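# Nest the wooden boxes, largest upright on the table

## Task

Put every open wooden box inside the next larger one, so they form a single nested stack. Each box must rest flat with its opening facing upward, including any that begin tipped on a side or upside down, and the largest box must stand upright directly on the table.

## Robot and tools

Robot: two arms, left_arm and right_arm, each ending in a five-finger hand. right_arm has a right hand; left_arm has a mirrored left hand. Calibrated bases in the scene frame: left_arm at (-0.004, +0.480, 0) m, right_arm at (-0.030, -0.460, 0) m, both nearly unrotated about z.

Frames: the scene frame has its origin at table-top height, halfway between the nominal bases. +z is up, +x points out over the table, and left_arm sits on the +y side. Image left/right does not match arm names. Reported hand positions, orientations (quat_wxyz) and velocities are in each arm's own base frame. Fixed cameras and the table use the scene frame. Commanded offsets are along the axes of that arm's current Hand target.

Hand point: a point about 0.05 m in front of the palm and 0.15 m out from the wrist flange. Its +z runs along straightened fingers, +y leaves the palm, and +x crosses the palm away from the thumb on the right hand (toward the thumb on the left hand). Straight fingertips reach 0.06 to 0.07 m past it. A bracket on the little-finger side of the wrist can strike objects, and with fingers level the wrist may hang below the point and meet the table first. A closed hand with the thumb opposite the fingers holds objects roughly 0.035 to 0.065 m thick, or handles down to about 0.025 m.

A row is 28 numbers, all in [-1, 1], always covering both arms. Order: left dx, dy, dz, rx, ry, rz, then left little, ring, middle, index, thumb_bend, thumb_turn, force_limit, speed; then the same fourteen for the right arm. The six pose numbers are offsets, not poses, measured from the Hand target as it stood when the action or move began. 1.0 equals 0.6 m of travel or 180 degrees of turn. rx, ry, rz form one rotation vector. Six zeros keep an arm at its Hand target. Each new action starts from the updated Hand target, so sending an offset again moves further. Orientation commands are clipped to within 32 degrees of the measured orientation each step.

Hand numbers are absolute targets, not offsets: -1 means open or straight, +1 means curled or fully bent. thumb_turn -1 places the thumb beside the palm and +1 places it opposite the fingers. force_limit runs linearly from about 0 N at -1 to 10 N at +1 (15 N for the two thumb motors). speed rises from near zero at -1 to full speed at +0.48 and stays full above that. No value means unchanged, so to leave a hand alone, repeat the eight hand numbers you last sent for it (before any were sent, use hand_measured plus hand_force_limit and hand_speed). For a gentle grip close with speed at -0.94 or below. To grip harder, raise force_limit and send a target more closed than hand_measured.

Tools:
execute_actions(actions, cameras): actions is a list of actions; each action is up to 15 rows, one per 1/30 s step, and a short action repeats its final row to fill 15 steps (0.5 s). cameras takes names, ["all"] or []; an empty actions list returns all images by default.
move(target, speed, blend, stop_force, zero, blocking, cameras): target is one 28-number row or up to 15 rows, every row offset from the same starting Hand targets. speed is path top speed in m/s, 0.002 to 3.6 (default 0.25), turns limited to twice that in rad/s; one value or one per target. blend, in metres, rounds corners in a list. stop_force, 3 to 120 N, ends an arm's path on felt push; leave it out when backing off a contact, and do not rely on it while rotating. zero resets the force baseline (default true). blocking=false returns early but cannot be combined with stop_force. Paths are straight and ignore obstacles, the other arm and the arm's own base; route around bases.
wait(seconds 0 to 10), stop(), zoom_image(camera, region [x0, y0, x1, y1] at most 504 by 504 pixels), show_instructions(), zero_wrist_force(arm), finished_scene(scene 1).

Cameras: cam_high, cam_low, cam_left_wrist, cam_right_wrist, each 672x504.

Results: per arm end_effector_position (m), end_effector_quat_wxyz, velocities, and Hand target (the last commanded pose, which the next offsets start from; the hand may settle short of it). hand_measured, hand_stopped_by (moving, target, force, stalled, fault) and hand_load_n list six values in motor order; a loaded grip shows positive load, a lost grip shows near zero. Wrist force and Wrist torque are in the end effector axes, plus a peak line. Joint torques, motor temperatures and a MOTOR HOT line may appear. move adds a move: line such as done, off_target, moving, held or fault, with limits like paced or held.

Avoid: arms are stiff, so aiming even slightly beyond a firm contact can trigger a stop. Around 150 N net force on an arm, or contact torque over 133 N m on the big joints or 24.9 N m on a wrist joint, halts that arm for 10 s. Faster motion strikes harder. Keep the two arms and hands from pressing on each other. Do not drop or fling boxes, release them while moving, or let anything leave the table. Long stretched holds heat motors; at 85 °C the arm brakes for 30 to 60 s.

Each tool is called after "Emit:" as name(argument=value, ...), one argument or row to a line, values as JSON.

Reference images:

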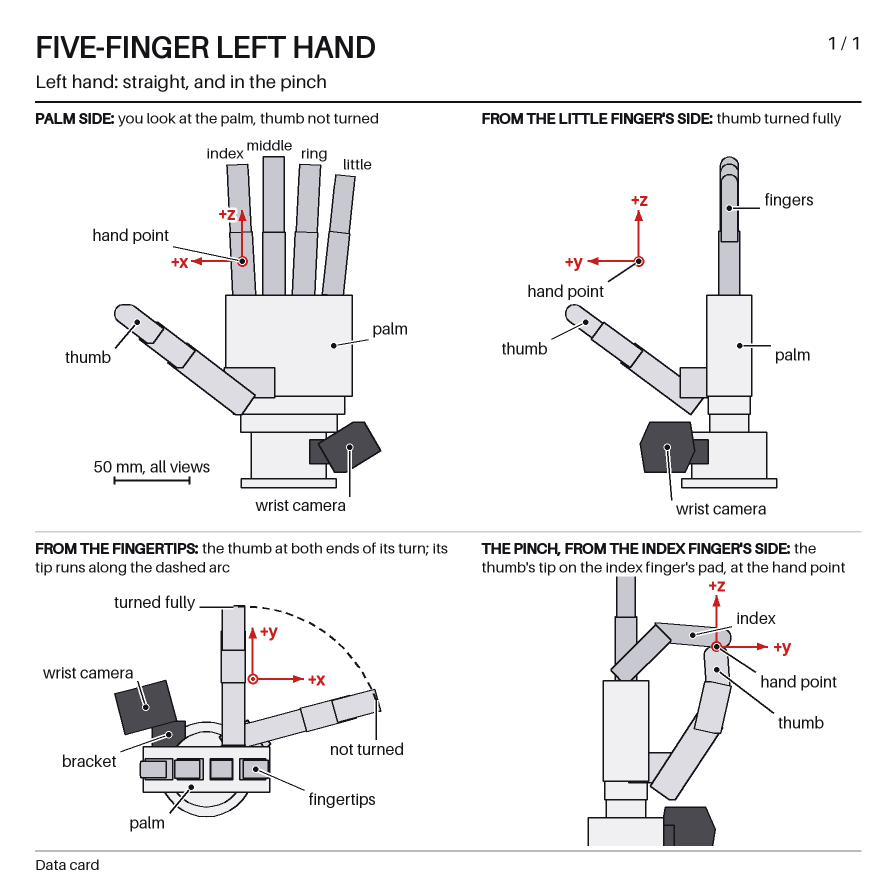

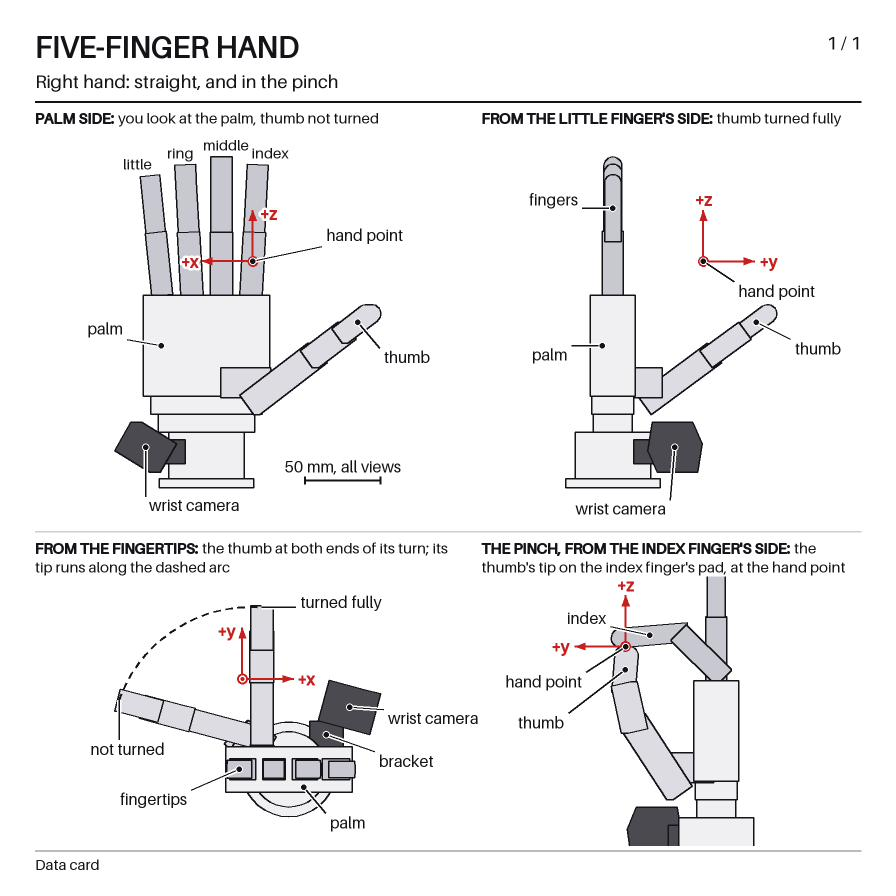

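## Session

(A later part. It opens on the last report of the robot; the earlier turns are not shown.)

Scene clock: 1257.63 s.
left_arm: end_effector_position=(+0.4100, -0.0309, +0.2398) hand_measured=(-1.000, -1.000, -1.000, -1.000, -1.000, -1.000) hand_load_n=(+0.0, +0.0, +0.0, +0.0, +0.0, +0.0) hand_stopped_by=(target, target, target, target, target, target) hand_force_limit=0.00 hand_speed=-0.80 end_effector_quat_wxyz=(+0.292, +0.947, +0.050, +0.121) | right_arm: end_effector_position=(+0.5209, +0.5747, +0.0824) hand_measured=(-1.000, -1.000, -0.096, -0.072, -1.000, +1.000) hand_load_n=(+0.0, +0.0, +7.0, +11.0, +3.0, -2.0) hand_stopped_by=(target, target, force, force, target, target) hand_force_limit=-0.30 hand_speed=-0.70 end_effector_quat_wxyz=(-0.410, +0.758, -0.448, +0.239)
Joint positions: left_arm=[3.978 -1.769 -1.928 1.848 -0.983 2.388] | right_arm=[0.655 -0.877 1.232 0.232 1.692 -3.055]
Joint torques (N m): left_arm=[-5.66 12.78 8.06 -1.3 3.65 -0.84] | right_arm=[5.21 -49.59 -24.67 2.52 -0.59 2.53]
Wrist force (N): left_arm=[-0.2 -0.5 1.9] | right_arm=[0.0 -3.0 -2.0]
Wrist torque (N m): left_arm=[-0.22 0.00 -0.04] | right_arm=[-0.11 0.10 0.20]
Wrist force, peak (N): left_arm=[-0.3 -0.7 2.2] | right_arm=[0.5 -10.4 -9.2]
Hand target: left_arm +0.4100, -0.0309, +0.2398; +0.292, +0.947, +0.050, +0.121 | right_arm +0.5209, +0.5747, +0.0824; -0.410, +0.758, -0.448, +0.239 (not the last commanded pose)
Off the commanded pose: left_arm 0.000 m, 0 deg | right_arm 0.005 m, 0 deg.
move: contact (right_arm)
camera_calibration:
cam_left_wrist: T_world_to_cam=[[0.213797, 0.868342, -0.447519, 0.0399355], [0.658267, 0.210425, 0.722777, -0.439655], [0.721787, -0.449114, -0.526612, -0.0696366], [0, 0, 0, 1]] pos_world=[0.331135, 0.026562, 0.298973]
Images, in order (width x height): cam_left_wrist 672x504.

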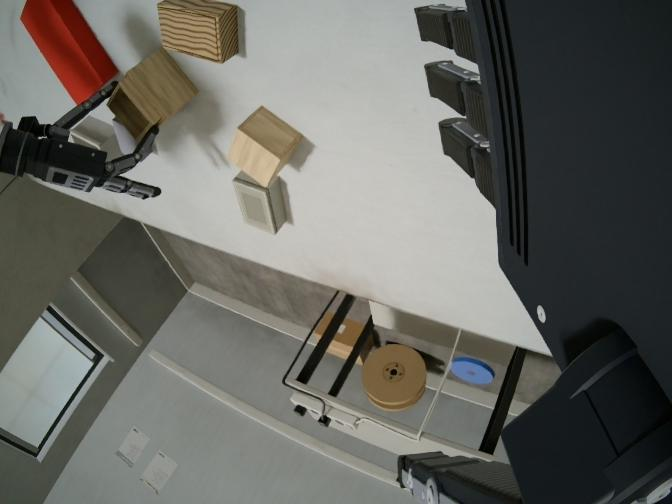

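Emit:
move(
  target=[
    [0,0,0,0,0,0,-1,-1,-1,-1,-1,-1,0,-0.8,0,-0.0019,-0.0012,0,0,0,-1,-1,0.15,0.15,-1,1,-0.3,-0.7],
    [0,0,0,0,0,0,-1,-1,-1,-1,-1,-1,0,-0.8,0,-0.0019,-0.0012,0,0,0,-1,-1,-0.3,-0.3,-1,1,-0.3,-0.9],
  ],
  speed=0.05,
  cameras=["cam_left_wrist","cam_right_wrist"],
)

Emit:
zoom_image(
  camera="cam_left_wrist",
  region=[75, 30, 215, 165],
)

Scene clock: 1269.00 s.
left_arm: end_effector_position=(+0.4100, -0.0309, +0.2398) hand_measured=(-1.000, -1.000, -1.000, -1.000, -1.000, -1.000) hand_load_n=(+0.0, +0.0, +0.0, +0.0, +0.0, +0.0) hand_stopped_by=(target, target, target, target, target, target) hand_force_limit=0.00 hand_speed=-0.80 end_effector_quat_wxyz=(+0.292, +0.947, +0.050, +0.121) | right_arm: end_effector_position=(+0.5209, +0.5747, +0.0838) hand_measured=(-1.000, -1.000, -0.300, -0.300, -1.000, +1.000) hand_load_n=(+0.0, +0.0, +0.0, +0.0, +0.0, +0.0) hand_stopped_by=(target, target, target, target, target, target) hand_force_limit=-0.30 hand_speed=-0.90 end_effector_quat_wxyz=(-0.410, +0.758, -0.448, +0.239)
Joint positions: left_arm=[3.978 -1.769 -1.928 1.848 -0.983 2.388] | right_arm=[0.654 -0.878 1.23 0.235 1.692 -3.055]
Joint torques (N m): left_arm=[-6.11 11.98 7.63 -1.17 3.46 -0.59] | right_arm=[-9.43 -47.99 -18.37 -1.68 -1.05 0.9]
Wrist force (N): left_arm=[-0.5 -0.5 1.7] | right_arm=[0.3 0.1 0.4]
Wrist torque (N m): left_arm=[-0.22 0.03 -0.05] | right_arm=[0.07 0.03 0.25]
Wrist force, peak (N): left_arm=[-0.6 -0.7 2.2] | right_arm=[-0.1 -3.5 -2.2]
Hand target: left_arm +0.4100, -0.0309, +0.2398; +0.292, +0.947, +0.050, +0.121 | right_arm +0.5209, +0.5747, +0.0838; -0.410, +0.758, -0.448, +0.239
Off the commanded pose: left_arm 0.000 m, 0 deg | right_arm 0.000 m, 0 deg.
move: done
camera_calibration:
cam_left_wrist: T_world_to_cam=[[0.213797, 0.868342, -0.447519, 0.0399355], [0.658267, 0.210425, 0.722777, -0.439655], [0.721787, -0.449114, -0.526612, -0.0696366], [0, 0, 0, 1]] pos_world=[0.331135, 0.026562, 0.298973]
cam_right_wrist: T_world_to_cam=[[-0.353615, -0.423109, -0.834227, 0.50778], [-0.858845, 0.500208, 0.110352, 0.154383], [0.370596, 0.755494, -0.540266, -0.46448], [0, 0, 0, 1]] pos_world=[0.484284, 0.488534, 0.155625]
Images, in order (width x height): cam_left_wrist 672x504, cam_right_wrist 672x504.

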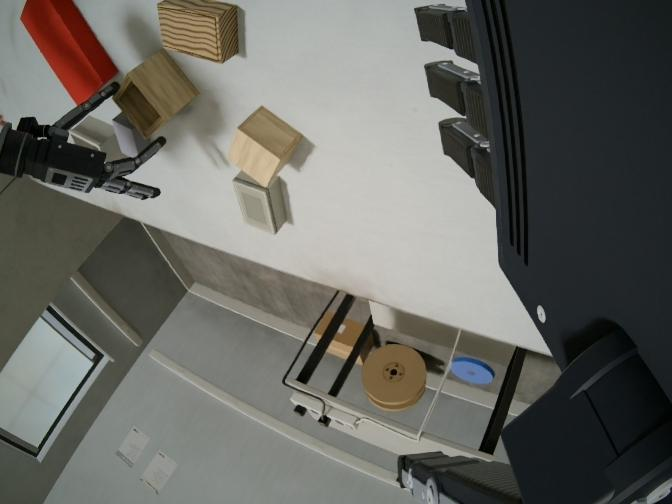

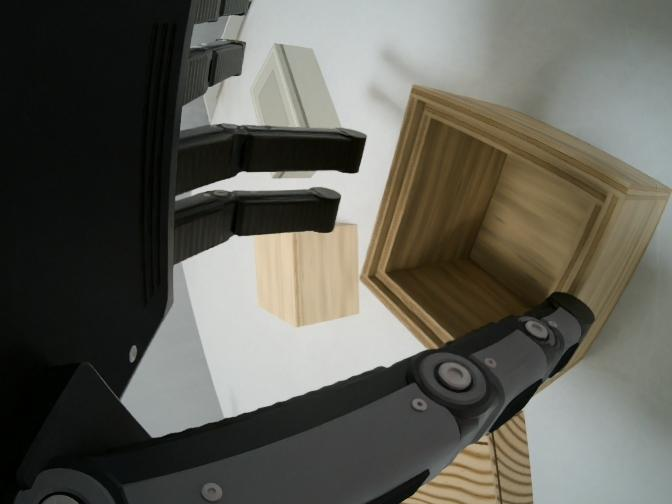

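Scaled by 3.600 from the camera's 672x504 image, which has a finer 960x720 frame.

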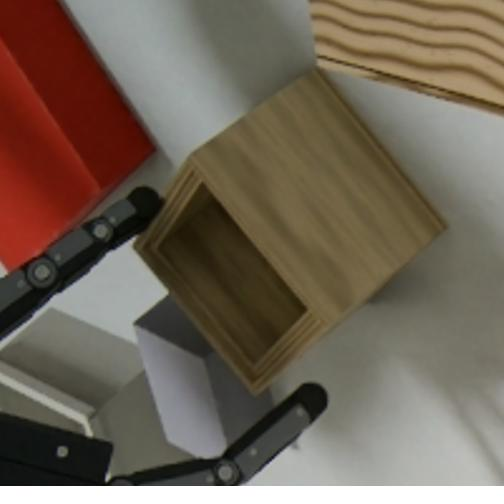

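Emit:
zoom_image(
  camera="cam_right_wrist",
  region=[230, 200, 390, 340],
)

Scaled by 3.150 from the camera's 672x504 image, which has a finer 960x720 frame.

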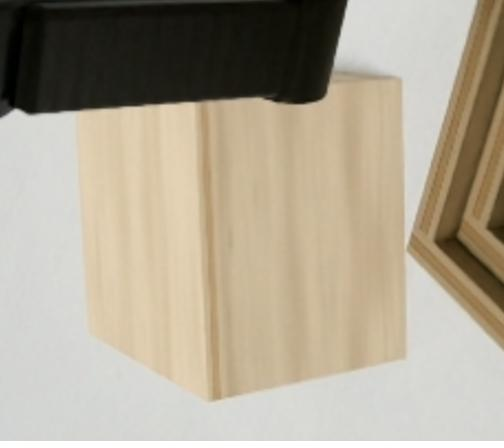

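Emit:
move(
  target=[
    [0.0043,-0.0267,-0.1427,0,0,0,-1,-1,-1,-1,-1,-1,0,-0.8,-0.0008,-0.1254,-0.0826,0,0,0,-1,-1,-0.45,-0.45,-1,1,-0.3,-0.5],
    [0.0043,-0.0267,-0.1427,0,0,0,-1,-1,-1,-1,-1,-1,0,-0.8,-0.1803,-0.1992,0.1033,0.0697,0.0803,-0.3419,-1,-1,-0.45,-0.45,-1,1,-0.3,-0.5],
  ],
  speed=[0.15,0.3],
  blend=[0.01,0],
  cameras=["all"],
)

Scene clock: 1350.57 s.
left_arm: end_effector_position=(+0.3899, +0.0291, +0.2997) hand_measured=(-1.000, -1.000, -1.000, -1.000, -1.000, -1.000) hand_load_n=(+0.0, +0.0, +0.0, +0.5, +0.0, +0.0) hand_stopped_by=(target, target, target, target, target, target) hand_force_limit=0.00 hand_speed=-0.80 end_effector_quat_wxyz=(+0.292, +0.947, +0.050, +0.121) | right_arm: end_effector_position=(+0.5713, +0.7260, +0.1502) hand_measured=(-1.000, -1.000, -0.450, -0.450, -1.000, +1.000) hand_load_n=(+0.5, +0.0, +0.0, +0.0, +0.0, +0.0) hand_stopped_by=(target, target, target, target, target, target) hand_force_limit=-0.30 hand_speed=-0.50 end_effector_quat_wxyz=(-0.251, +0.798, -0.018, +0.548)
Joint positions: left_arm=[4.138 -1.735 -1.823 1.613 -1.034 2.567] | right_arm=[0.918 -0.43 0.365 0.381 2.06 -4.109]
Joint torques (N m): left_arm=[5.83 12.33 10.03 -4.62 3.37 0.97] | right_arm=[-11.36 -66 -11.63 -3.21 -0.71 -1.51]
Wrist force (N): left_arm=[0.1 -0.5 1.5] | right_arm=[0.2 -0.1 -0.1]
Wrist torque (N m): left_arm=[-0.17 -0.04 0.08] | right_arm=[0.03 0.17 0.11]
Wrist force, peak (N): left_arm=[-0.5 -0.5 3.4] | right_arm=[0.5 -1.4 -1.2]
Hand target: left_arm +0.3899, +0.0291, +0.2997; +0.292, +0.947, +0.050, +0.121 | right_arm +0.5714, +0.7259, +0.1502; -0.251, +0.798, -0.018, +0.548
Off the commanded pose: left_arm 0.000 m, 0 deg | right_arm 0.000 m, 0 deg.
move: done
camera_calibration:
cam_left_wrist: T_world_to_cam=[[0.213797, 0.868342, -0.447519, 0.018962], [0.658267, 0.210425, 0.722777, -0.482482], [0.721787, -0.449114, -0.526612, 0.00334277], [0, 0, 0, 1]] pos_world=[0.311135, 0.086562, 0.358973]
cam_right_wrist: T_world_to_cam=[[0.347281, -0.906098, -0.241622, 0.506249], [-0.720323, -0.0927737, -0.687406, 0.585856], [0.600442, 0.41277, -0.684902, -0.42227], [0, 0, 0, 1]] pos_world=[0.499743, 0.687364, 0.235828]

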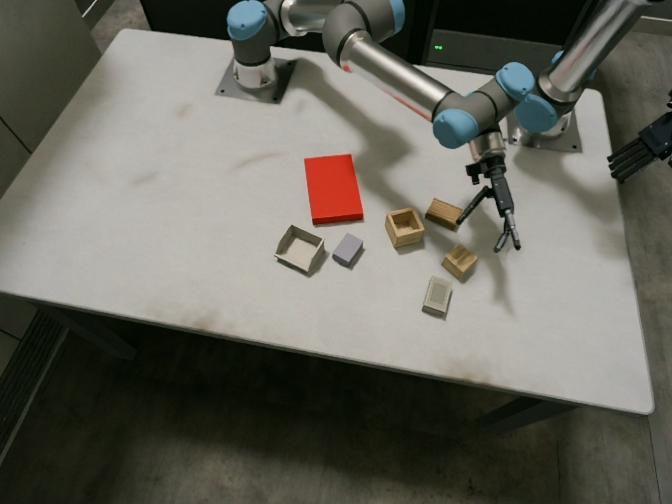

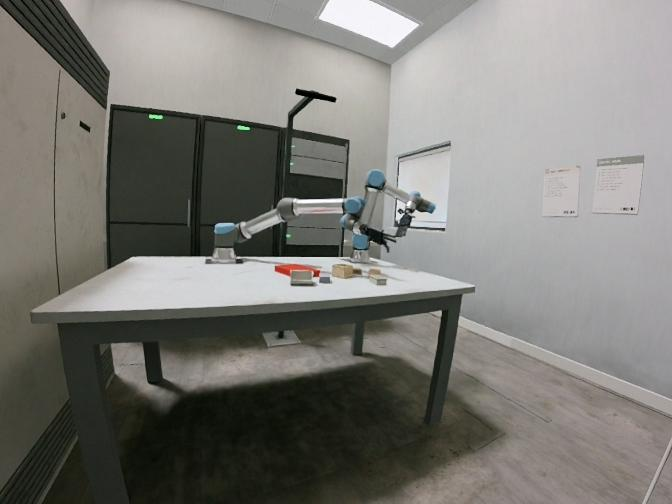

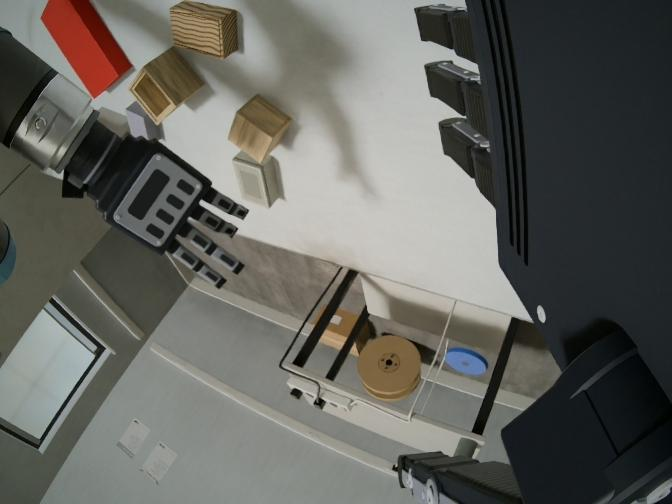

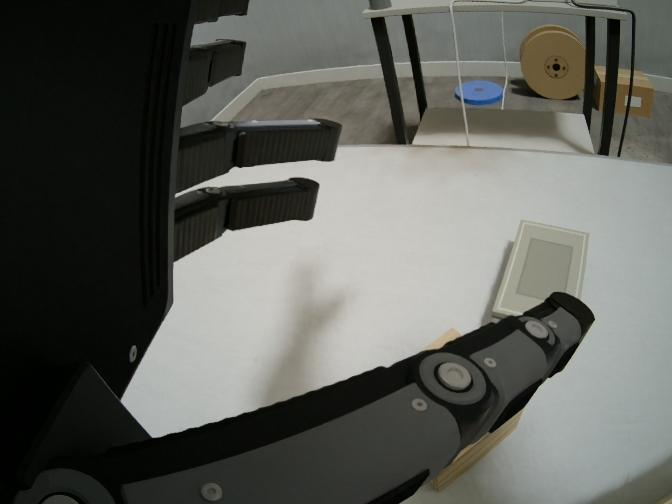

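Emit:
move(
  target=[0,0,0,0,0,0,-1,-1,-1,-1,-1,-1,0,-0.8,-0.1083,0.0522,0.0344,0,0,0,-1,-1,-0.45,-0.45,-1,1,-0.3,-0.5],
  speed=0.2,
  cameras=["cam_left_wrist","cam_right_wrist"],
)

Emit:
zoom_image(
  camera="cam_right_wrist",
  region=[300, 180, 600, 420],
)

Scene clock: 1361.17 s.
left_arm: end_effector_position=(+0.3899, +0.0291, +0.2997) hand_measured=(-1.000, -1.000, -1.000, -1.000, -1.000, -1.000) hand_load_n=(+0.0, +0.0, +0.0, +0.0, +0.0, +0.0) hand_stopped_by=(target, target, target, target, target, target) hand_force_limit=0.00 hand_speed=-0.80 end_effector_quat_wxyz=(+0.292, +0.947, +0.050, +0.121) | right_arm: end_effector_position=(+0.5714, +0.7261, +0.0752) hand_measured=(-1.000, -1.000, -0.450, -0.450, -1.000, +1.000) hand_load_n=(+0.0, +0.0, +0.0, +0.0, +0.0, +0.5) hand_stopped_by=(target, target, target, target, target, target) hand_force_limit=-0.30 hand_speed=-0.50 end_effector_quat_wxyz=(-0.251, +0.798, -0.017, +0.548)
Joint positions: left_arm=[4.138 -1.735 -1.823 1.613 -1.034 2.567] | right_arm=[0.918 -0.419 0.535 0.2 2.06 -4.109]
Joint torques (N m): left_arm=[6.72 12.82 7.39 -4.86 3.39 0.94] | right_arm=[-0.32 -61.59 -24.76 0.5 0.22 -1.23]
Wrist force (N): left_arm=[-0.3 -0.7 1.8] | right_arm=[0.4 0.0 0.2]
Wrist torque (N m): left_arm=[-0.20 0.02 0.06] | right_arm=[0.04 0.13 0.21]
Wrist force, peak (N): left_arm=[-0.1 -0.9 2.1] | right_arm=[1.9 -0.8 -0.4]
Hand target: left_arm +0.3899, +0.0291, +0.2997; +0.292, +0.947, +0.050, +0.121 | right_arm +0.5715, +0.7261, +0.0752; -0.251, +0.798, -0.018, +0.548
Off the commanded pose: left_arm 0.000 m, 0 deg | right_arm 0.000 m, 0 deg.
move: done
camera_calibration:
cam_left_wrist: T_world_to_cam=[[0.213797, 0.868342, -0.447519, 0.018962], [0.658267, 0.210425, 0.722777, -0.482482], [0.721787, -0.449114, -0.526612, 0.00334277], [0, 0, 0, 1]] pos_world=[0.311135, 0.086562, 0.358973]
cam_right_wrist: T_world_to_cam=[[0.347472, -0.906078, -0.241424, 0.488042], [-0.720143, -0.0929649, -0.687569, 0.534448], [0.600547, 0.412771, -0.684809, -0.473808], [0, 0, 0, 1]] pos_world=[0.499842, 0.687464, 0.160827]
Images, in order (width x height): cam_left_wrist 672x504, cam_right_wrist 672x504.

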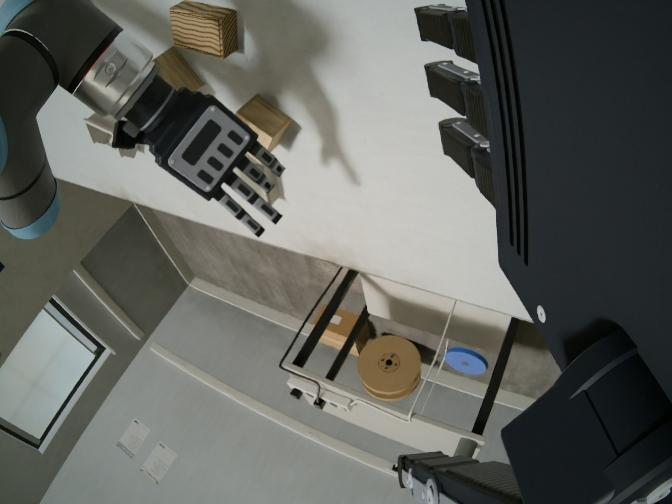

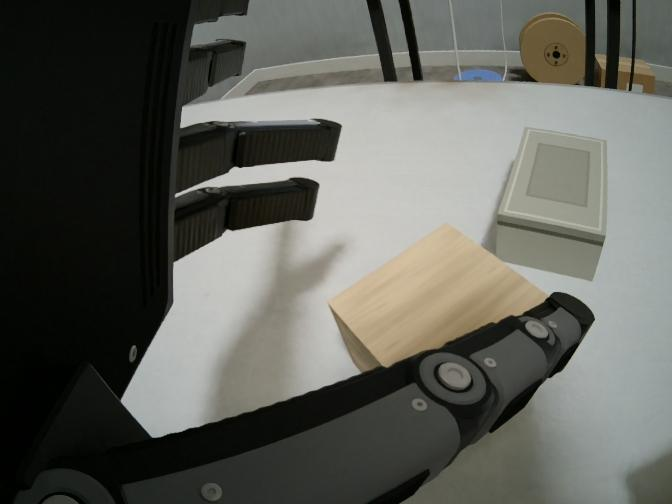

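Scaled by 1.680 from the camera's 672x504 image, which has a finer 960x720 frame.

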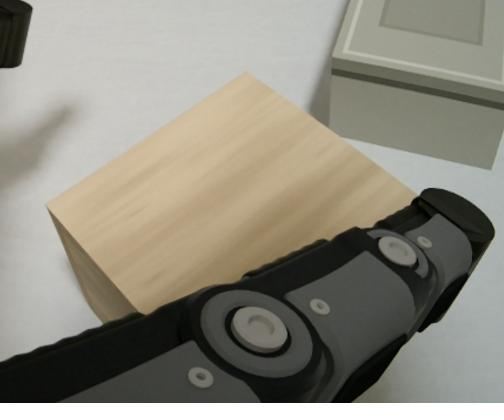

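Emit:
move(
  target=[0,0,0,0,0,0,-1,-1,-1,-1,-1,-1,0,-0.8,-0.0648,0.0263,0.0175,0,0,0,-1,-1,-0.45,-0.45,-1,1,-0.3,-0.5],
  speed=0.06,
  stop_force=6,
  cameras=["cam_right_wrist"],
)

Emit:
move(
  target=[0,0,0,0,0,0,-1,-1,-1,-1,-1,-1,0,-0.8,0,0,0,0,0,0,-1,-1,0.3,0.3,-1,1,-0.3,-0.7],
  cameras=["cam_right_wrist"],
)

Scene clock: 1382.27 s.
left_arm: end_effector_position=(+0.3899, +0.0291, +0.2997) hand_measured=(-1.000, -1.000, -1.000, -1.000, -1.000, -1.000) hand_load_n=(+0.0, +0.0, +0.0, +0.0, +0.0, +0.0) hand_stopped_by=(target, target, target, target, target, target) hand_force_limit=0.00 hand_speed=-0.80 end_effector_quat_wxyz=(+0.292, +0.947, +0.050, +0.121) | right_arm: end_effector_position=(+0.5691, +0.7281, +0.0320) hand_measured=(-1.000, -1.000, -0.450, -0.450, -1.000, +1.000) hand_load_n=(-0.5, +0.0, +0.0, +0.0, +0.0, +0.0) hand_stopped_by=(target, target, target, target, target, target) hand_force_limit=-0.30 hand_speed=-0.50 end_effector_quat_wxyz=(-0.251, +0.798, -0.018, +0.548)
Joint positions: left_arm=[4.138 -1.735 -1.823 1.613 -1.034 2.567] | right_arm=[0.922 -0.387 0.58 0.123 2.064 -4.108]
Joint torques (N m): left_arm=[6.33 11.51 9.48 -4.83 3.16 0.86] | right_arm=[-5.57 -66.59 -27.96 1.84 -1.01 -1.1]
Wrist force (N): left_arm=[-0.3 -0.7 1.8] | right_arm=[0.4 -0.3 0.5]
Wrist torque (N m): left_arm=[-0.21 0.01 0.07] | right_arm=[-0.03 0.12 0.14]
Wrist force, peak (N): left_arm=[-0.5 -0.7 2.1] | right_arm=[1.1 -0.6 -0.2]
Hand target: left_arm +0.3899, +0.0291, +0.2997; +0.292, +0.947, +0.050, +0.121 | right_arm +0.5691, +0.7281, +0.0320; -0.251, +0.798, -0.018, +0.548
Off the commanded pose: left_arm 0.000 m, 0 deg | right_arm 0.000 m, 0 deg.
move: done
camera_calibration:
cam_right_wrist: T_world_to_cam=[[0.347407, -0.906086, -0.241487, 0.480269], [-0.720175, -0.0928828, -0.687547, 0.503231], [0.600547, 0.412772, -0.684808, -0.502836], [0, 0, 0, 1]] pos_world=[0.497542, 0.689464, 0.117628]
Images, in order (width x height): cam_right_wrist 672x504.

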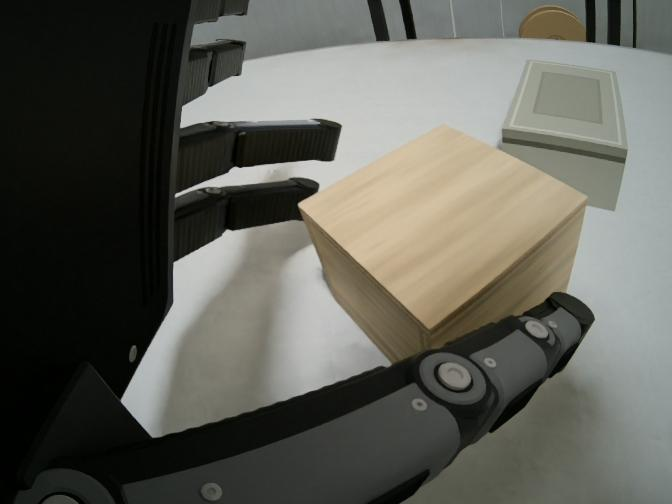

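Scene clock: 1383.13 s.
left_arm: end_effector_position=(+0.3899, +0.0291, +0.2997) hand_measured=(-1.000, -1.000, -1.000, -1.000, -1.000, -1.000) hand_load_n=(+0.0, +0.0, +0.0, +0.0, +0.0, +0.0) hand_stopped_by=(target, target, target, target, target, target) hand_force_limit=0.00 hand_speed=-0.80 end_effector_quat_wxyz=(+0.292, +0.947, +0.050, +0.121) | right_arm: end_effector_position=(+0.5691, +0.7281, +0.0320) hand_measured=(-1.000, -1.000, +0.010, +0.042, -1.000, +1.000) hand_load_n=(+0.0, +0.0, +9.0, +10.0, +2.5, +0.5) hand_stopped_by=(target, target, force, force, target, target) hand_force_limit=-0.30 hand_speed=-0.70 end_effector_quat_wxyz=(-0.251, +0.798, -0.018, +0.548)
Joint positions: left_arm=[4.138 -1.735 -1.823 1.613 -1.034 2.567] | right_arm=[0.922 -0.387 0.58 0.123 2.064 -4.108]
Joint torques (N m): left_arm=[5.84 12.38 8.51 -4.86 3.23 0.8] | right_arm=[-9.63 -63.73 -25.57 0.5 -0.43 -1.31]
Wrist force (N): left_arm=[-0.4 -0.8 1.7] | right_arm=[0.0 0.0 0.2]
Wrist torque (N m): left_arm=[-0.21 0.04 0.06] | right_arm=[0.03 0.16 0.14]
Wrist force, peak (N): left_arm=[-0.1 -0.7 1.9] | right_arm=[1.6 -0.6 0.3]
Hand target: left_arm +0.3899, +0.0291, +0.2997; +0.292, +0.947, +0.050, +0.121 | right_arm +0.5691, +0.7281, +0.0320; -0.251, +0.798, -0.018, +0.548
Off the commanded pose: left_arm 0.000 m, 0 deg | right_arm 0.000 m, 0 deg.
move: done
camera_calibration:
cam_right_wrist: T_world_to_cam=[[0.347386, -0.906101, -0.241464, 0.480196], [-0.720132, -0.0928531, -0.687596, 0.503186], [0.600611, 0.412747, -0.684768, -0.502815], [0, 0, 0, 1]] pos_world=[0.497542, 0.689364, 0.117628]
Images, in order (width x height): cam_right_wrist 672x504.

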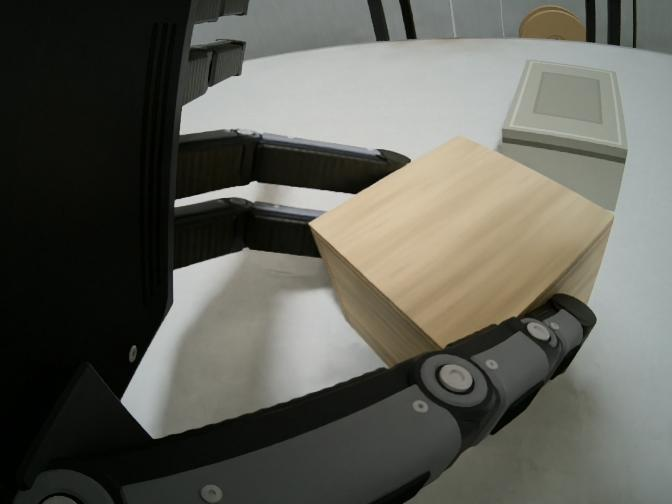

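Emit:
move(
  target=[
    [0,0,0,0,0,0,-1,-1,-1,-1,-1,-1,0,-0.8,0.1443,-0.0696,-0.0458,0,0,0,-1,-1,0.3,0.3,-1,1,-0.3,-0.7],
    [0,0,0,0,0,0,-1,-1,-1,-1,-1,-1,0,-0.8,0.3167,0.1893,0.01,-0.018,-0.2195,0.4521,-1,-1,0.3,0.3,-1,1,-0.3,-0.7],
  ],
  speed=[0.15,0.3],
  blend=[0.02,0],
  cameras=["all"],
)

Scene clock: 1405.23 s.
left_arm: end_effector_position=(+0.3899, +0.0291, +0.2997) hand_measured=(-1.000, -1.000, -1.000, -1.000, -1.000, -1.000) hand_load_n=(+0.0, +0.0, +0.0, +0.0, +0.0, +0.0) hand_stopped_by=(target, target, target, target, target, target) hand_force_limit=0.00 hand_speed=-0.80 end_effector_quat_wxyz=(+0.292, +0.947, +0.050, +0.121) | right_arm: end_effector_position=(+0.6783, +0.5735, +0.1472) hand_measured=(-1.000, -1.000, +0.010, +0.042, -1.000, +1.000) hand_load_n=(+0.0, +0.0, +9.0, +10.0, +2.0, +0.0) hand_stopped_by=(target, target, force, force, target, target) hand_force_limit=-0.30 hand_speed=-0.70 end_effector_quat_wxyz=(-0.511, +0.727, -0.458, -0.022)
Joint positions: left_arm=[4.138 -1.735 -1.823 1.613 -1.034 2.567] | right_arm=[0.343 -0.457 0.391 0.685 0.962 -2.923]
Joint torques (N m): left_arm=[5.16 13.15 8.84 -4.69 2.93 0.87] | right_arm=[8.34 -65.09 -11.33 0.89 -1.34 0.06]
Wrist force (N): left_arm=[-0.2 -0.6 1.6] | right_arm=[-0.2 -0.4 1.0]
Wrist torque (N m): left_arm=[-0.18 0.01 0.06] | right_arm=[-0.08 0.05 0.12]
Wrist force, peak (N): left_arm=[-0.2 -0.6 2.1] | right_arm=[-1.6 0.9 1.0]
Hand target: left_arm +0.3899, +0.0291, +0.2997; +0.292, +0.947, +0.050, +0.121 | right_arm +0.6783, +0.5736, +0.1473; -0.511, +0.727, -0.458, -0.022
Off the commanded pose: left_arm 0.000 m, 0 deg | right_arm 0.000 m, 0 deg.
move: done
camera_calibration:
cam_left_wrist: T_world_to_cam=[[0.213797, 0.868342, -0.447519, 0.018962], [0.658267, 0.210425, 0.722777, -0.482482], [0.721787, -0.449114, -0.526612, 0.00334277], [0, 0, 0, 1]] pos_world=[0.311135, 0.086562, 0.358973]
cam_right_wrist: T_world_to_cam=[[-0.543479, -0.165712, -0.822903, 0.595355], [-0.837691, 0.169996, 0.519013, 0.398044], [0.0538833, 0.971412, -0.231205, -0.442126], [0, 0, 0, 1]] pos_world=[0.680825, 0.460478, 0.181108]

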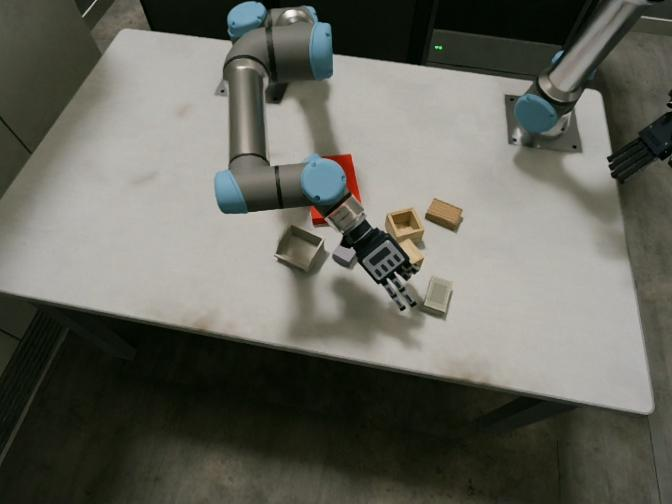

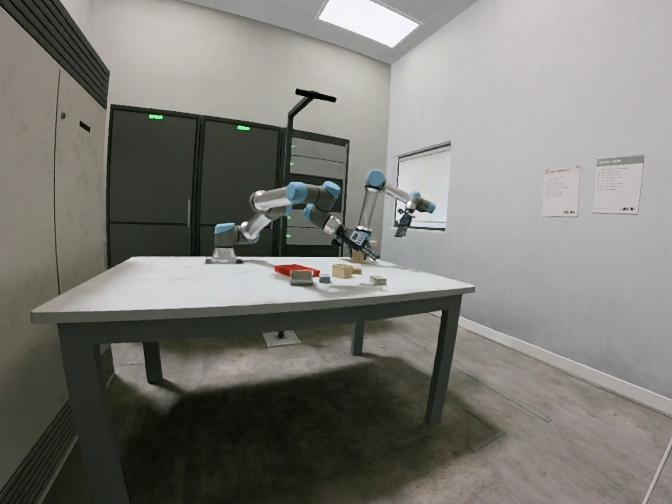

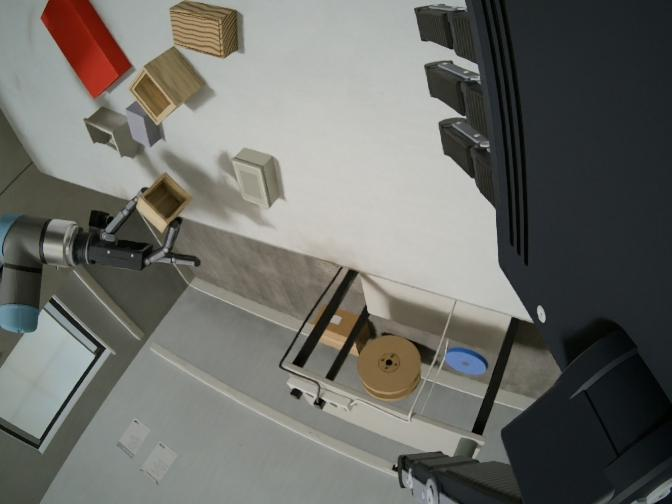

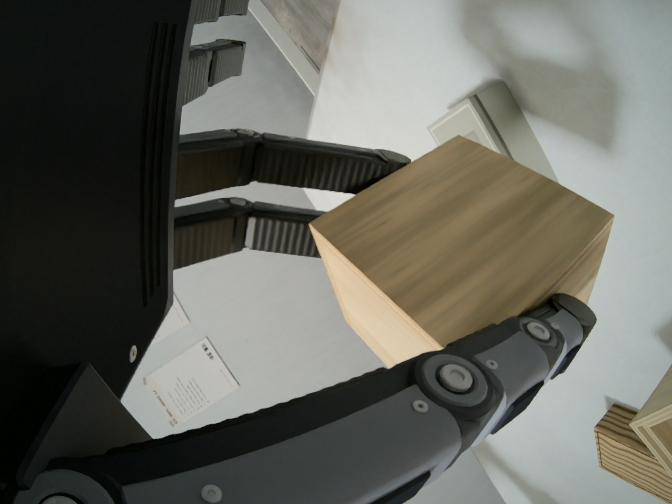

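Emit:
zoom_image(
  camera="cam_left_wrist",
  region=[100, 40, 240, 260],
)

Emit:
move(
  target=[0,0,0,0,0,0,-1,-1,-1,-1,-1,-1,0,-0.8,0.0833,0.1205,0.0793,0,0,0,-1,-1,0.3,0.3,-1,1,-0.3,-0.7],
  speed=0.05,
  stop_force=4,
  cameras=["cam_left_wrist"],
)

Scaled by 2.291 from the camera's 672x504 image, which has a finer 960x720 frame.

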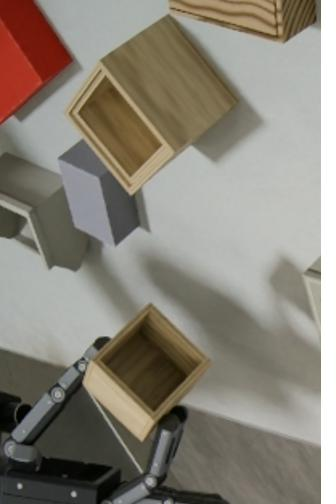

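Scene clock: 1415.90 s.
left_arm: end_effector_position=(+0.3899, +0.0291, +0.2997) hand_measured=(-1.000, -1.000, -1.000, -1.000, -1.000, -1.000) hand_load_n=(+0.0, +0.0, +0.0, +0.0, +0.0, +0.5) hand_stopped_by=(target, target, target, target, target, target) hand_force_limit=0.00 hand_speed=-0.80 end_effector_quat_wxyz=(+0.292, +0.947, +0.050, +0.121) | right_arm: end_effector_position=(+0.6782, +0.5737, +0.0523) hand_measured=(-1.000, -1.000, +0.010, +0.042, -1.000, +1.000) hand_load_n=(+0.0, +0.0, +6.0, +8.5, +2.5, -0.5) hand_stopped_by=(target, target, force, force, target, target) hand_force_limit=-0.30 hand_speed=-0.70 end_effector_quat_wxyz=(-0.511, +0.727, -0.458, -0.022)
Joint positions: left_arm=[4.138 -1.735 -1.823 1.613 -1.034 2.567] | right_arm=[0.343 -0.435 0.591 0.463 0.962 -2.923]
Joint torques (N m): left_arm=[6.25 12.57 9.04 -4.76 2.71 0.88] | right_arm=[4.02 -57.89 -21.64 -2.35 -0.74 -2.25]
Wrist force (N): left_arm=[-0.4 -0.7 1.9] | right_arm=[-0.6 0.3 0.6]
Wrist torque (N m): left_arm=[-0.21 0.04 0.06] | right_arm=[0.05 0.12 0.11]
Wrist force, peak (N): left_arm=[-0.3 -0.8 2.2] | right_arm=[-6.9 -12.8 -3.4]
Hand target: left_arm +0.3899, +0.0291, +0.2997; +0.292, +0.947, +0.050, +0.121 | right_arm +0.6782, +0.5736, +0.0523; -0.511, +0.727, -0.458, -0.022 (not the last commanded pose)
Off the commanded pose: left_arm 0.000 m, 0 deg | right_arm 0.005 m, 0 deg.
move: contact (right_arm)
camera_calibration:
cam_left_wrist: T_world_to_cam=[[0.213797, 0.868342, -0.447519, 0.018962], [0.658267, 0.210425, 0.722777, -0.482482], [0.721787, -0.449114, -0.526612, 0.00334277], [0, 0, 0, 1]] pos_world=[0.311135, 0.086562, 0.358973]
Images, in order (width x height): cam_left_wrist 672x504.

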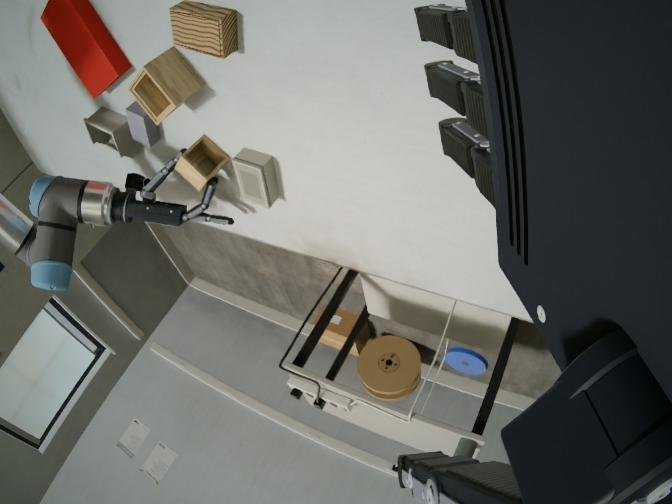

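Emit:
move(
  target=[0,0,0,0,0,0,-1,-1,-1,-1,-1,-1,0,-0.8,0,0,0,0,0,0,-1,-1,-0.45,-0.45,-1,1,-0.3,-0.5],
)

Emit:
move(
  target=[
    [0,0,0,0,0,0,-1,-1,-1,-1,-1,-1,0,-0.8,-0.0833,-0.1205,-0.0794,0,0,0,-1,-1,-0.45,-0.45,-1,1,-0.3,-0.5],
    [0,0,0,0,0,0,-1,-1,-1,-1,-1,-1,0,-0.8,-0.0923,-0.0768,-0.0585,0,0.275,-0.4175,-1,-1,-0.45,-0.45,-1,1,-0.3,-0.5],
  ],
  speed=[0.2,0.4],
  blend=[0.01,0],
  cameras=["cam_left_wrist","cam_right_wrist"],
)

Scene clock: 1437.90 s.
left_arm: end_effector_position=(+0.3899, +0.0291, +0.2997) hand_measured=(-1.000, -1.000, -1.000, -1.000, -1.000, -1.000) hand_load_n=(+0.0, +0.0, +0.0, +0.0, +0.0, +0.0) hand_stopped_by=(target, target, target, target, target, target) hand_force_limit=0.00 hand_speed=-0.80 end_effector_quat_wxyz=(+0.292, +0.947, +0.050, +0.121) | right_arm: end_effector_position=(+0.6782, +0.5736, +0.0523) hand_measured=(-1.000, -1.000, -0.450, -0.450, -1.000, +1.000) hand_load_n=(+0.0, +0.0, +0.0, +0.0, +0.0, +0.0) hand_stopped_by=(target, target, target, target, target, target) hand_force_limit=-0.30 hand_speed=-0.50 end_effector_quat_wxyz=(-0.511, +0.727, -0.458, -0.022)
Joint positions: left_arm=[4.138 -1.735 -1.823 1.613 -1.034 2.567] | right_arm=[0.343 -0.435 0.591 0.463 0.962 -2.923]
Joint torques (N m): left_arm=[6 12.13 8 -4.76 2.59 0.79] | right_arm=[-9.95 -55.75 -17.62 -1.48 -1.82 -1.98]
Wrist force (N): left_arm=[-0.2 -0.5 1.8] | right_arm=[-0.7 -0.2 0.3]
Wrist torque (N m): left_arm=[-0.19 0.01 0.08] | right_arm=[0.01 0.13 0.10]
Wrist force, peak (N): left_arm=[-0.2 -0.6 2.1] | right_arm=[-1.0 0.2 0.3]
Hand target: left_arm +0.3899, +0.0291, +0.2997; +0.292, +0.947, +0.050, +0.121 | right_arm +0.6782, +0.5736, +0.0523; -0.511, +0.727, -0.458, -0.022
Off the commanded pose: left_arm 0.000 m, 0 deg | right_arm 0.000 m, 0 deg.
move: done

Scene clock: 1440.97 s.
left_arm: end_effector_position=(+0.3899, +0.0291, +0.2997) hand_measured=(-1.000, -1.000, -1.000, -1.000, -1.000, -1.000) hand_load_n=(+0.0, +0.0, +0.0, +0.0, -0.5, +0.0) hand_stopped_by=(target, target, target, target, target, target) hand_force_limit=0.00 hand_speed=-0.80 end_effector_quat_wxyz=(+0.292, +0.947, +0.050, +0.121) | right_arm: end_effector_position=(+0.6624, +0.5852, +0.1301) hand_measured=(-1.000, -1.000, -0.450, -0.450, -1.000, +1.000) hand_load_n=(+0.0, +0.0, +0.0, +0.0, +0.0, +0.5) hand_stopped_by=(target, target, target, target, target, target) hand_force_limit=-0.30 hand_speed=-0.50 end_effector_quat_wxyz=(-0.197, +0.793, -0.094, +0.569)
Joint positions: left_arm=[4.138 -1.735 -1.823 1.613 -1.034 2.567] | right_arm=[0.741 -0.595 0.736 0.179 2.074 -4.103]
Joint torques (N m): left_arm=[7.49 12.89 8.78 -4.53 2.76 0.8] | right_arm=[-11.61 -49.25 -26.61 0.27 1.76 -1.03]
Wrist force (N): left_arm=[-0.3 -0.7 1.8] | right_arm=[-0.5 -0.1 0.2]
Wrist torque (N m): left_arm=[-0.20 0.03 0.06] | right_arm=[0.04 0.27 0.05]
Wrist force, peak (N): left_arm=[-0.4 -0.7 2.2] | right_arm=[-1.7 -1.1 0.0]
Hand target: left_arm +0.3899, +0.0291, +0.2997; +0.292, +0.947, +0.050, +0.121 | right_arm +0.6625, +0.5851, +0.1301; -0.197, +0.793, -0.094, +0.569
Off the commanded pose: left_arm 0.000 m, 0 deg | right_arm 0.000 m, 0 deg.
move: done
camera_calibration:
cam_left_wrist: T_world_to_cam=[[0.213797, 0.868342, -0.447519, 0.018962], [0.658267, 0.210425, 0.722777, -0.482482], [0.721787, -0.449114, -0.526612, 0.00334277], [0, 0, 0, 1]] pos_world=[0.311135, 0.086562, 0.358973]
cam_right_wrist: T_world_to_cam=[[0.168082, -0.955818, -0.241165, 0.489919], [-0.725718, 0.0455892, -0.68648, 0.547122], [0.667144, 0.290402, -0.685992, -0.404978], [0, 0, 0, 1]] pos_world=[0.584889, 0.560937, 0.215928]
Images, in order (width x height): cam_left_wrist 672x504, cam_right_wrist 672x504.

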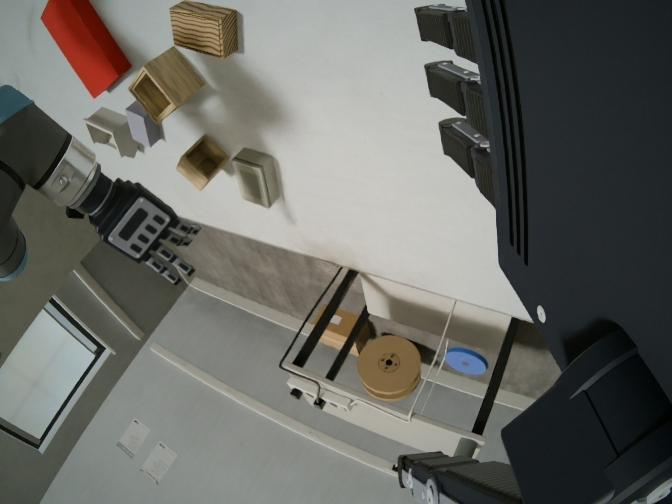

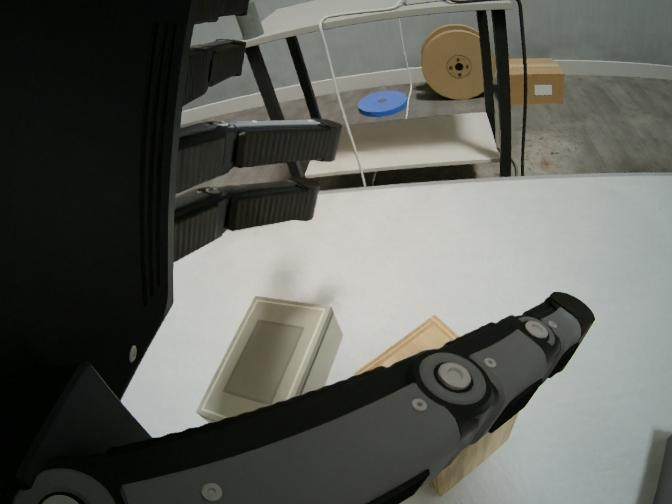

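Emit:
move(
  target=[0,0,0,0,0,0,-1,-1,-1,-1,-1,-1,0,-0.8,-0.1398,0.0674,0.0444,0,0,0,-1,-1,-0.45,-0.45,-1,1,-0.3,-0.5],
  speed=0.1,
  stop_force=6,
  cameras=["cam_right_wrist"],
)

Scene clock: 1448.93 s.
left_arm: end_effector_position=(+0.3899, +0.0291, +0.2997) hand_measured=(-1.000, -1.000, -1.000, -1.000, -1.000, -1.000) hand_load_n=(+0.0, +0.0, +0.0, +0.0, +0.0, +0.0) hand_stopped_by=(target, target, target, target, target, target) hand_force_limit=0.00 hand_speed=-0.80 end_effector_quat_wxyz=(+0.292, +0.947, +0.050, +0.121) | right_arm: end_effector_position=(+0.6624, +0.5852, +0.0332) hand_measured=(-1.000, -1.000, -0.450, -0.450, -1.000, +1.000) hand_load_n=(+0.0, +0.0, +0.0, +0.0, +0.0, +0.0) hand_stopped_by=(target, target, target, target, target, target) hand_force_limit=-0.30 hand_speed=-0.50 end_effector_quat_wxyz=(-0.197, +0.793, -0.094, +0.569)
Joint positions: left_arm=[4.138 -1.735 -1.823 1.613 -1.034 2.567] | right_arm=[0.741 -0.521 0.845 -0.005 2.074 -4.104]
Joint torques (N m): left_arm=[6.56 14.42 8.8 -4.63 2.49 0.64] | right_arm=[10.92 -63.7 -27 1.78 -1.12 -1.54]
Wrist force (N): left_arm=[-0.4 -0.8 1.7] | right_arm=[0.0 0.3 0.2]
Wrist torque (N m): left_arm=[-0.22 0.04 0.06] | right_arm=[0.07 0.18 0.11]
Wrist force, peak (N): left_arm=[-0.4 -0.8 2.2] | right_arm=[-1.0 0.3 0.3]
Hand target: left_arm +0.3899, +0.0291, +0.2997; +0.292, +0.947, +0.050, +0.121 | right_arm +0.6624, +0.5852, +0.0332; -0.197, +0.793, -0.094, +0.569
Off the commanded pose: left_arm 0.000 m, 0 deg | right_arm 0.000 m, 0 deg.
move: done
camera_calibration:
cam_right_wrist: T_world_to_cam=[[0.167952, -0.955917, -0.240864, 0.466622], [-0.725593, 0.0455233, -0.686617, 0.480513], [0.667313, 0.290088, -0.68596, -0.471447], [0, 0, 0, 1]] pos_world=[0.58489, 0.560938, 0.118927]
Images, in order (width x height): cam_right_wrist 672x504.

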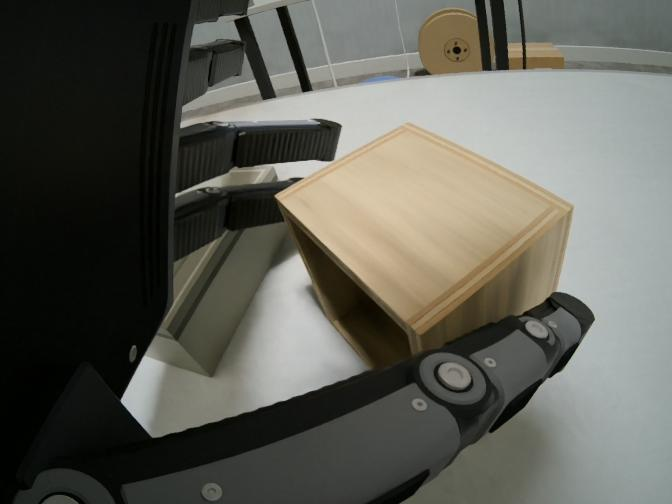

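Emit:
move(
  target=[
    [0,0,0,0,0,0,-1,-1,-1,-1,-1,-1,0,-0.8,-0.0083,-0.012,-0.008,0,0,0,-1,-1,-0.45,-0.45,-1,1,-0.3,-0.7],
    [0,0,0,0,0,0,-1,-1,-1,-1,-1,-1,0,-0.8,-0.0083,-0.012,-0.008,0,0,0,-1,-1,0.3,0.3,-1,1,-0.3,-0.7],
  ],
  speed=0.1,
  cameras=["cam_right_wrist"],
)

Scene clock: 1466.90 s.
left_arm: end_effector_position=(+0.3899, +0.0291, +0.2997) hand_measured=(-1.000, -1.000, -1.000, -1.000, -1.000, -1.000) hand_load_n=(+0.0, +0.0, +0.0, +0.0, +0.0, +0.0) hand_stopped_by=(target, target, target, target, target, target) hand_force_limit=0.00 hand_speed=-0.80 end_effector_quat_wxyz=(+0.292, +0.947, +0.050, +0.121) | right_arm: end_effector_position=(+0.6557, +0.5926, +0.0332) hand_measured=(-1.000, -1.000, +0.008, +0.042, -1.000, +1.000) hand_load_n=(+0.0, +0.0, +9.0, +10.0, +2.0, -1.0) hand_stopped_by=(target, target, force, force, target, target) hand_force_limit=-0.30 hand_speed=-0.70 end_effector_quat_wxyz=(-0.197, +0.793, -0.094, +0.569)
Joint positions: left_arm=[4.138 -1.735 -1.823 1.613 -1.034 2.567] | right_arm=[0.755 -0.514 0.832 0.004 2.088 -4.098]
Joint torques (N m): left_arm=[6.63 14 9.44 -4.7 2.14 0.73] | right_arm=[-11.38 -63.08 -10.31 -2.96 -0.42 -1.46]
Wrist force (N): left_arm=[-0.2 -0.6 1.8] | right_arm=[-0.6 0.3 0.2]
Wrist torque (N m): left_arm=[-0.19 0.01 0.06] | right_arm=[0.06 0.23 0.10]
Wrist force, peak (N): left_arm=[-0.5 -0.8 2.2] | right_arm=[1.0 -0.1 0.3]
Hand target: left_arm +0.3899, +0.0291, +0.2997; +0.292, +0.947, +0.050, +0.121 | right_arm +0.6557, +0.5926, +0.0332; -0.197, +0.793, -0.094, +0.569
Off the commanded pose: left_arm 0.000 m, 0 deg | right_arm 0.000 m, 0 deg.
move: done
camera_calibration:
cam_right_wrist: T_world_to_cam=[[0.167952, -0.955917, -0.240864, 0.474845], [-0.725593, 0.0455233, -0.686617, 0.475383], [0.667313, 0.290088, -0.68596, -0.469054], [0, 0, 0, 1]] pos_world=[0.57819, 0.568338, 0.119027]
Images, in order (width x height): cam_right_wrist 672x504.

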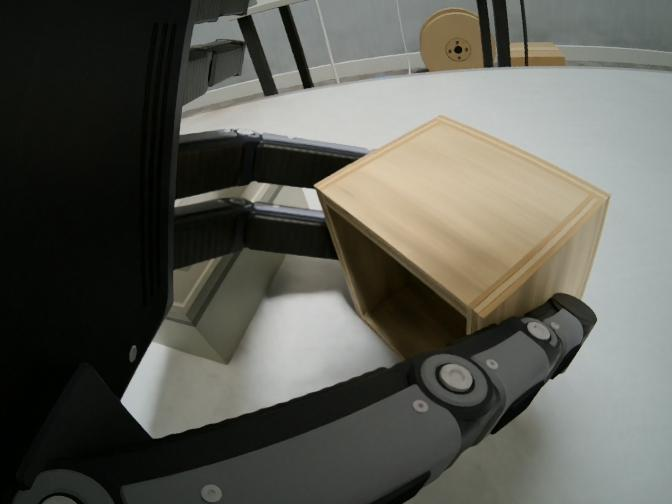

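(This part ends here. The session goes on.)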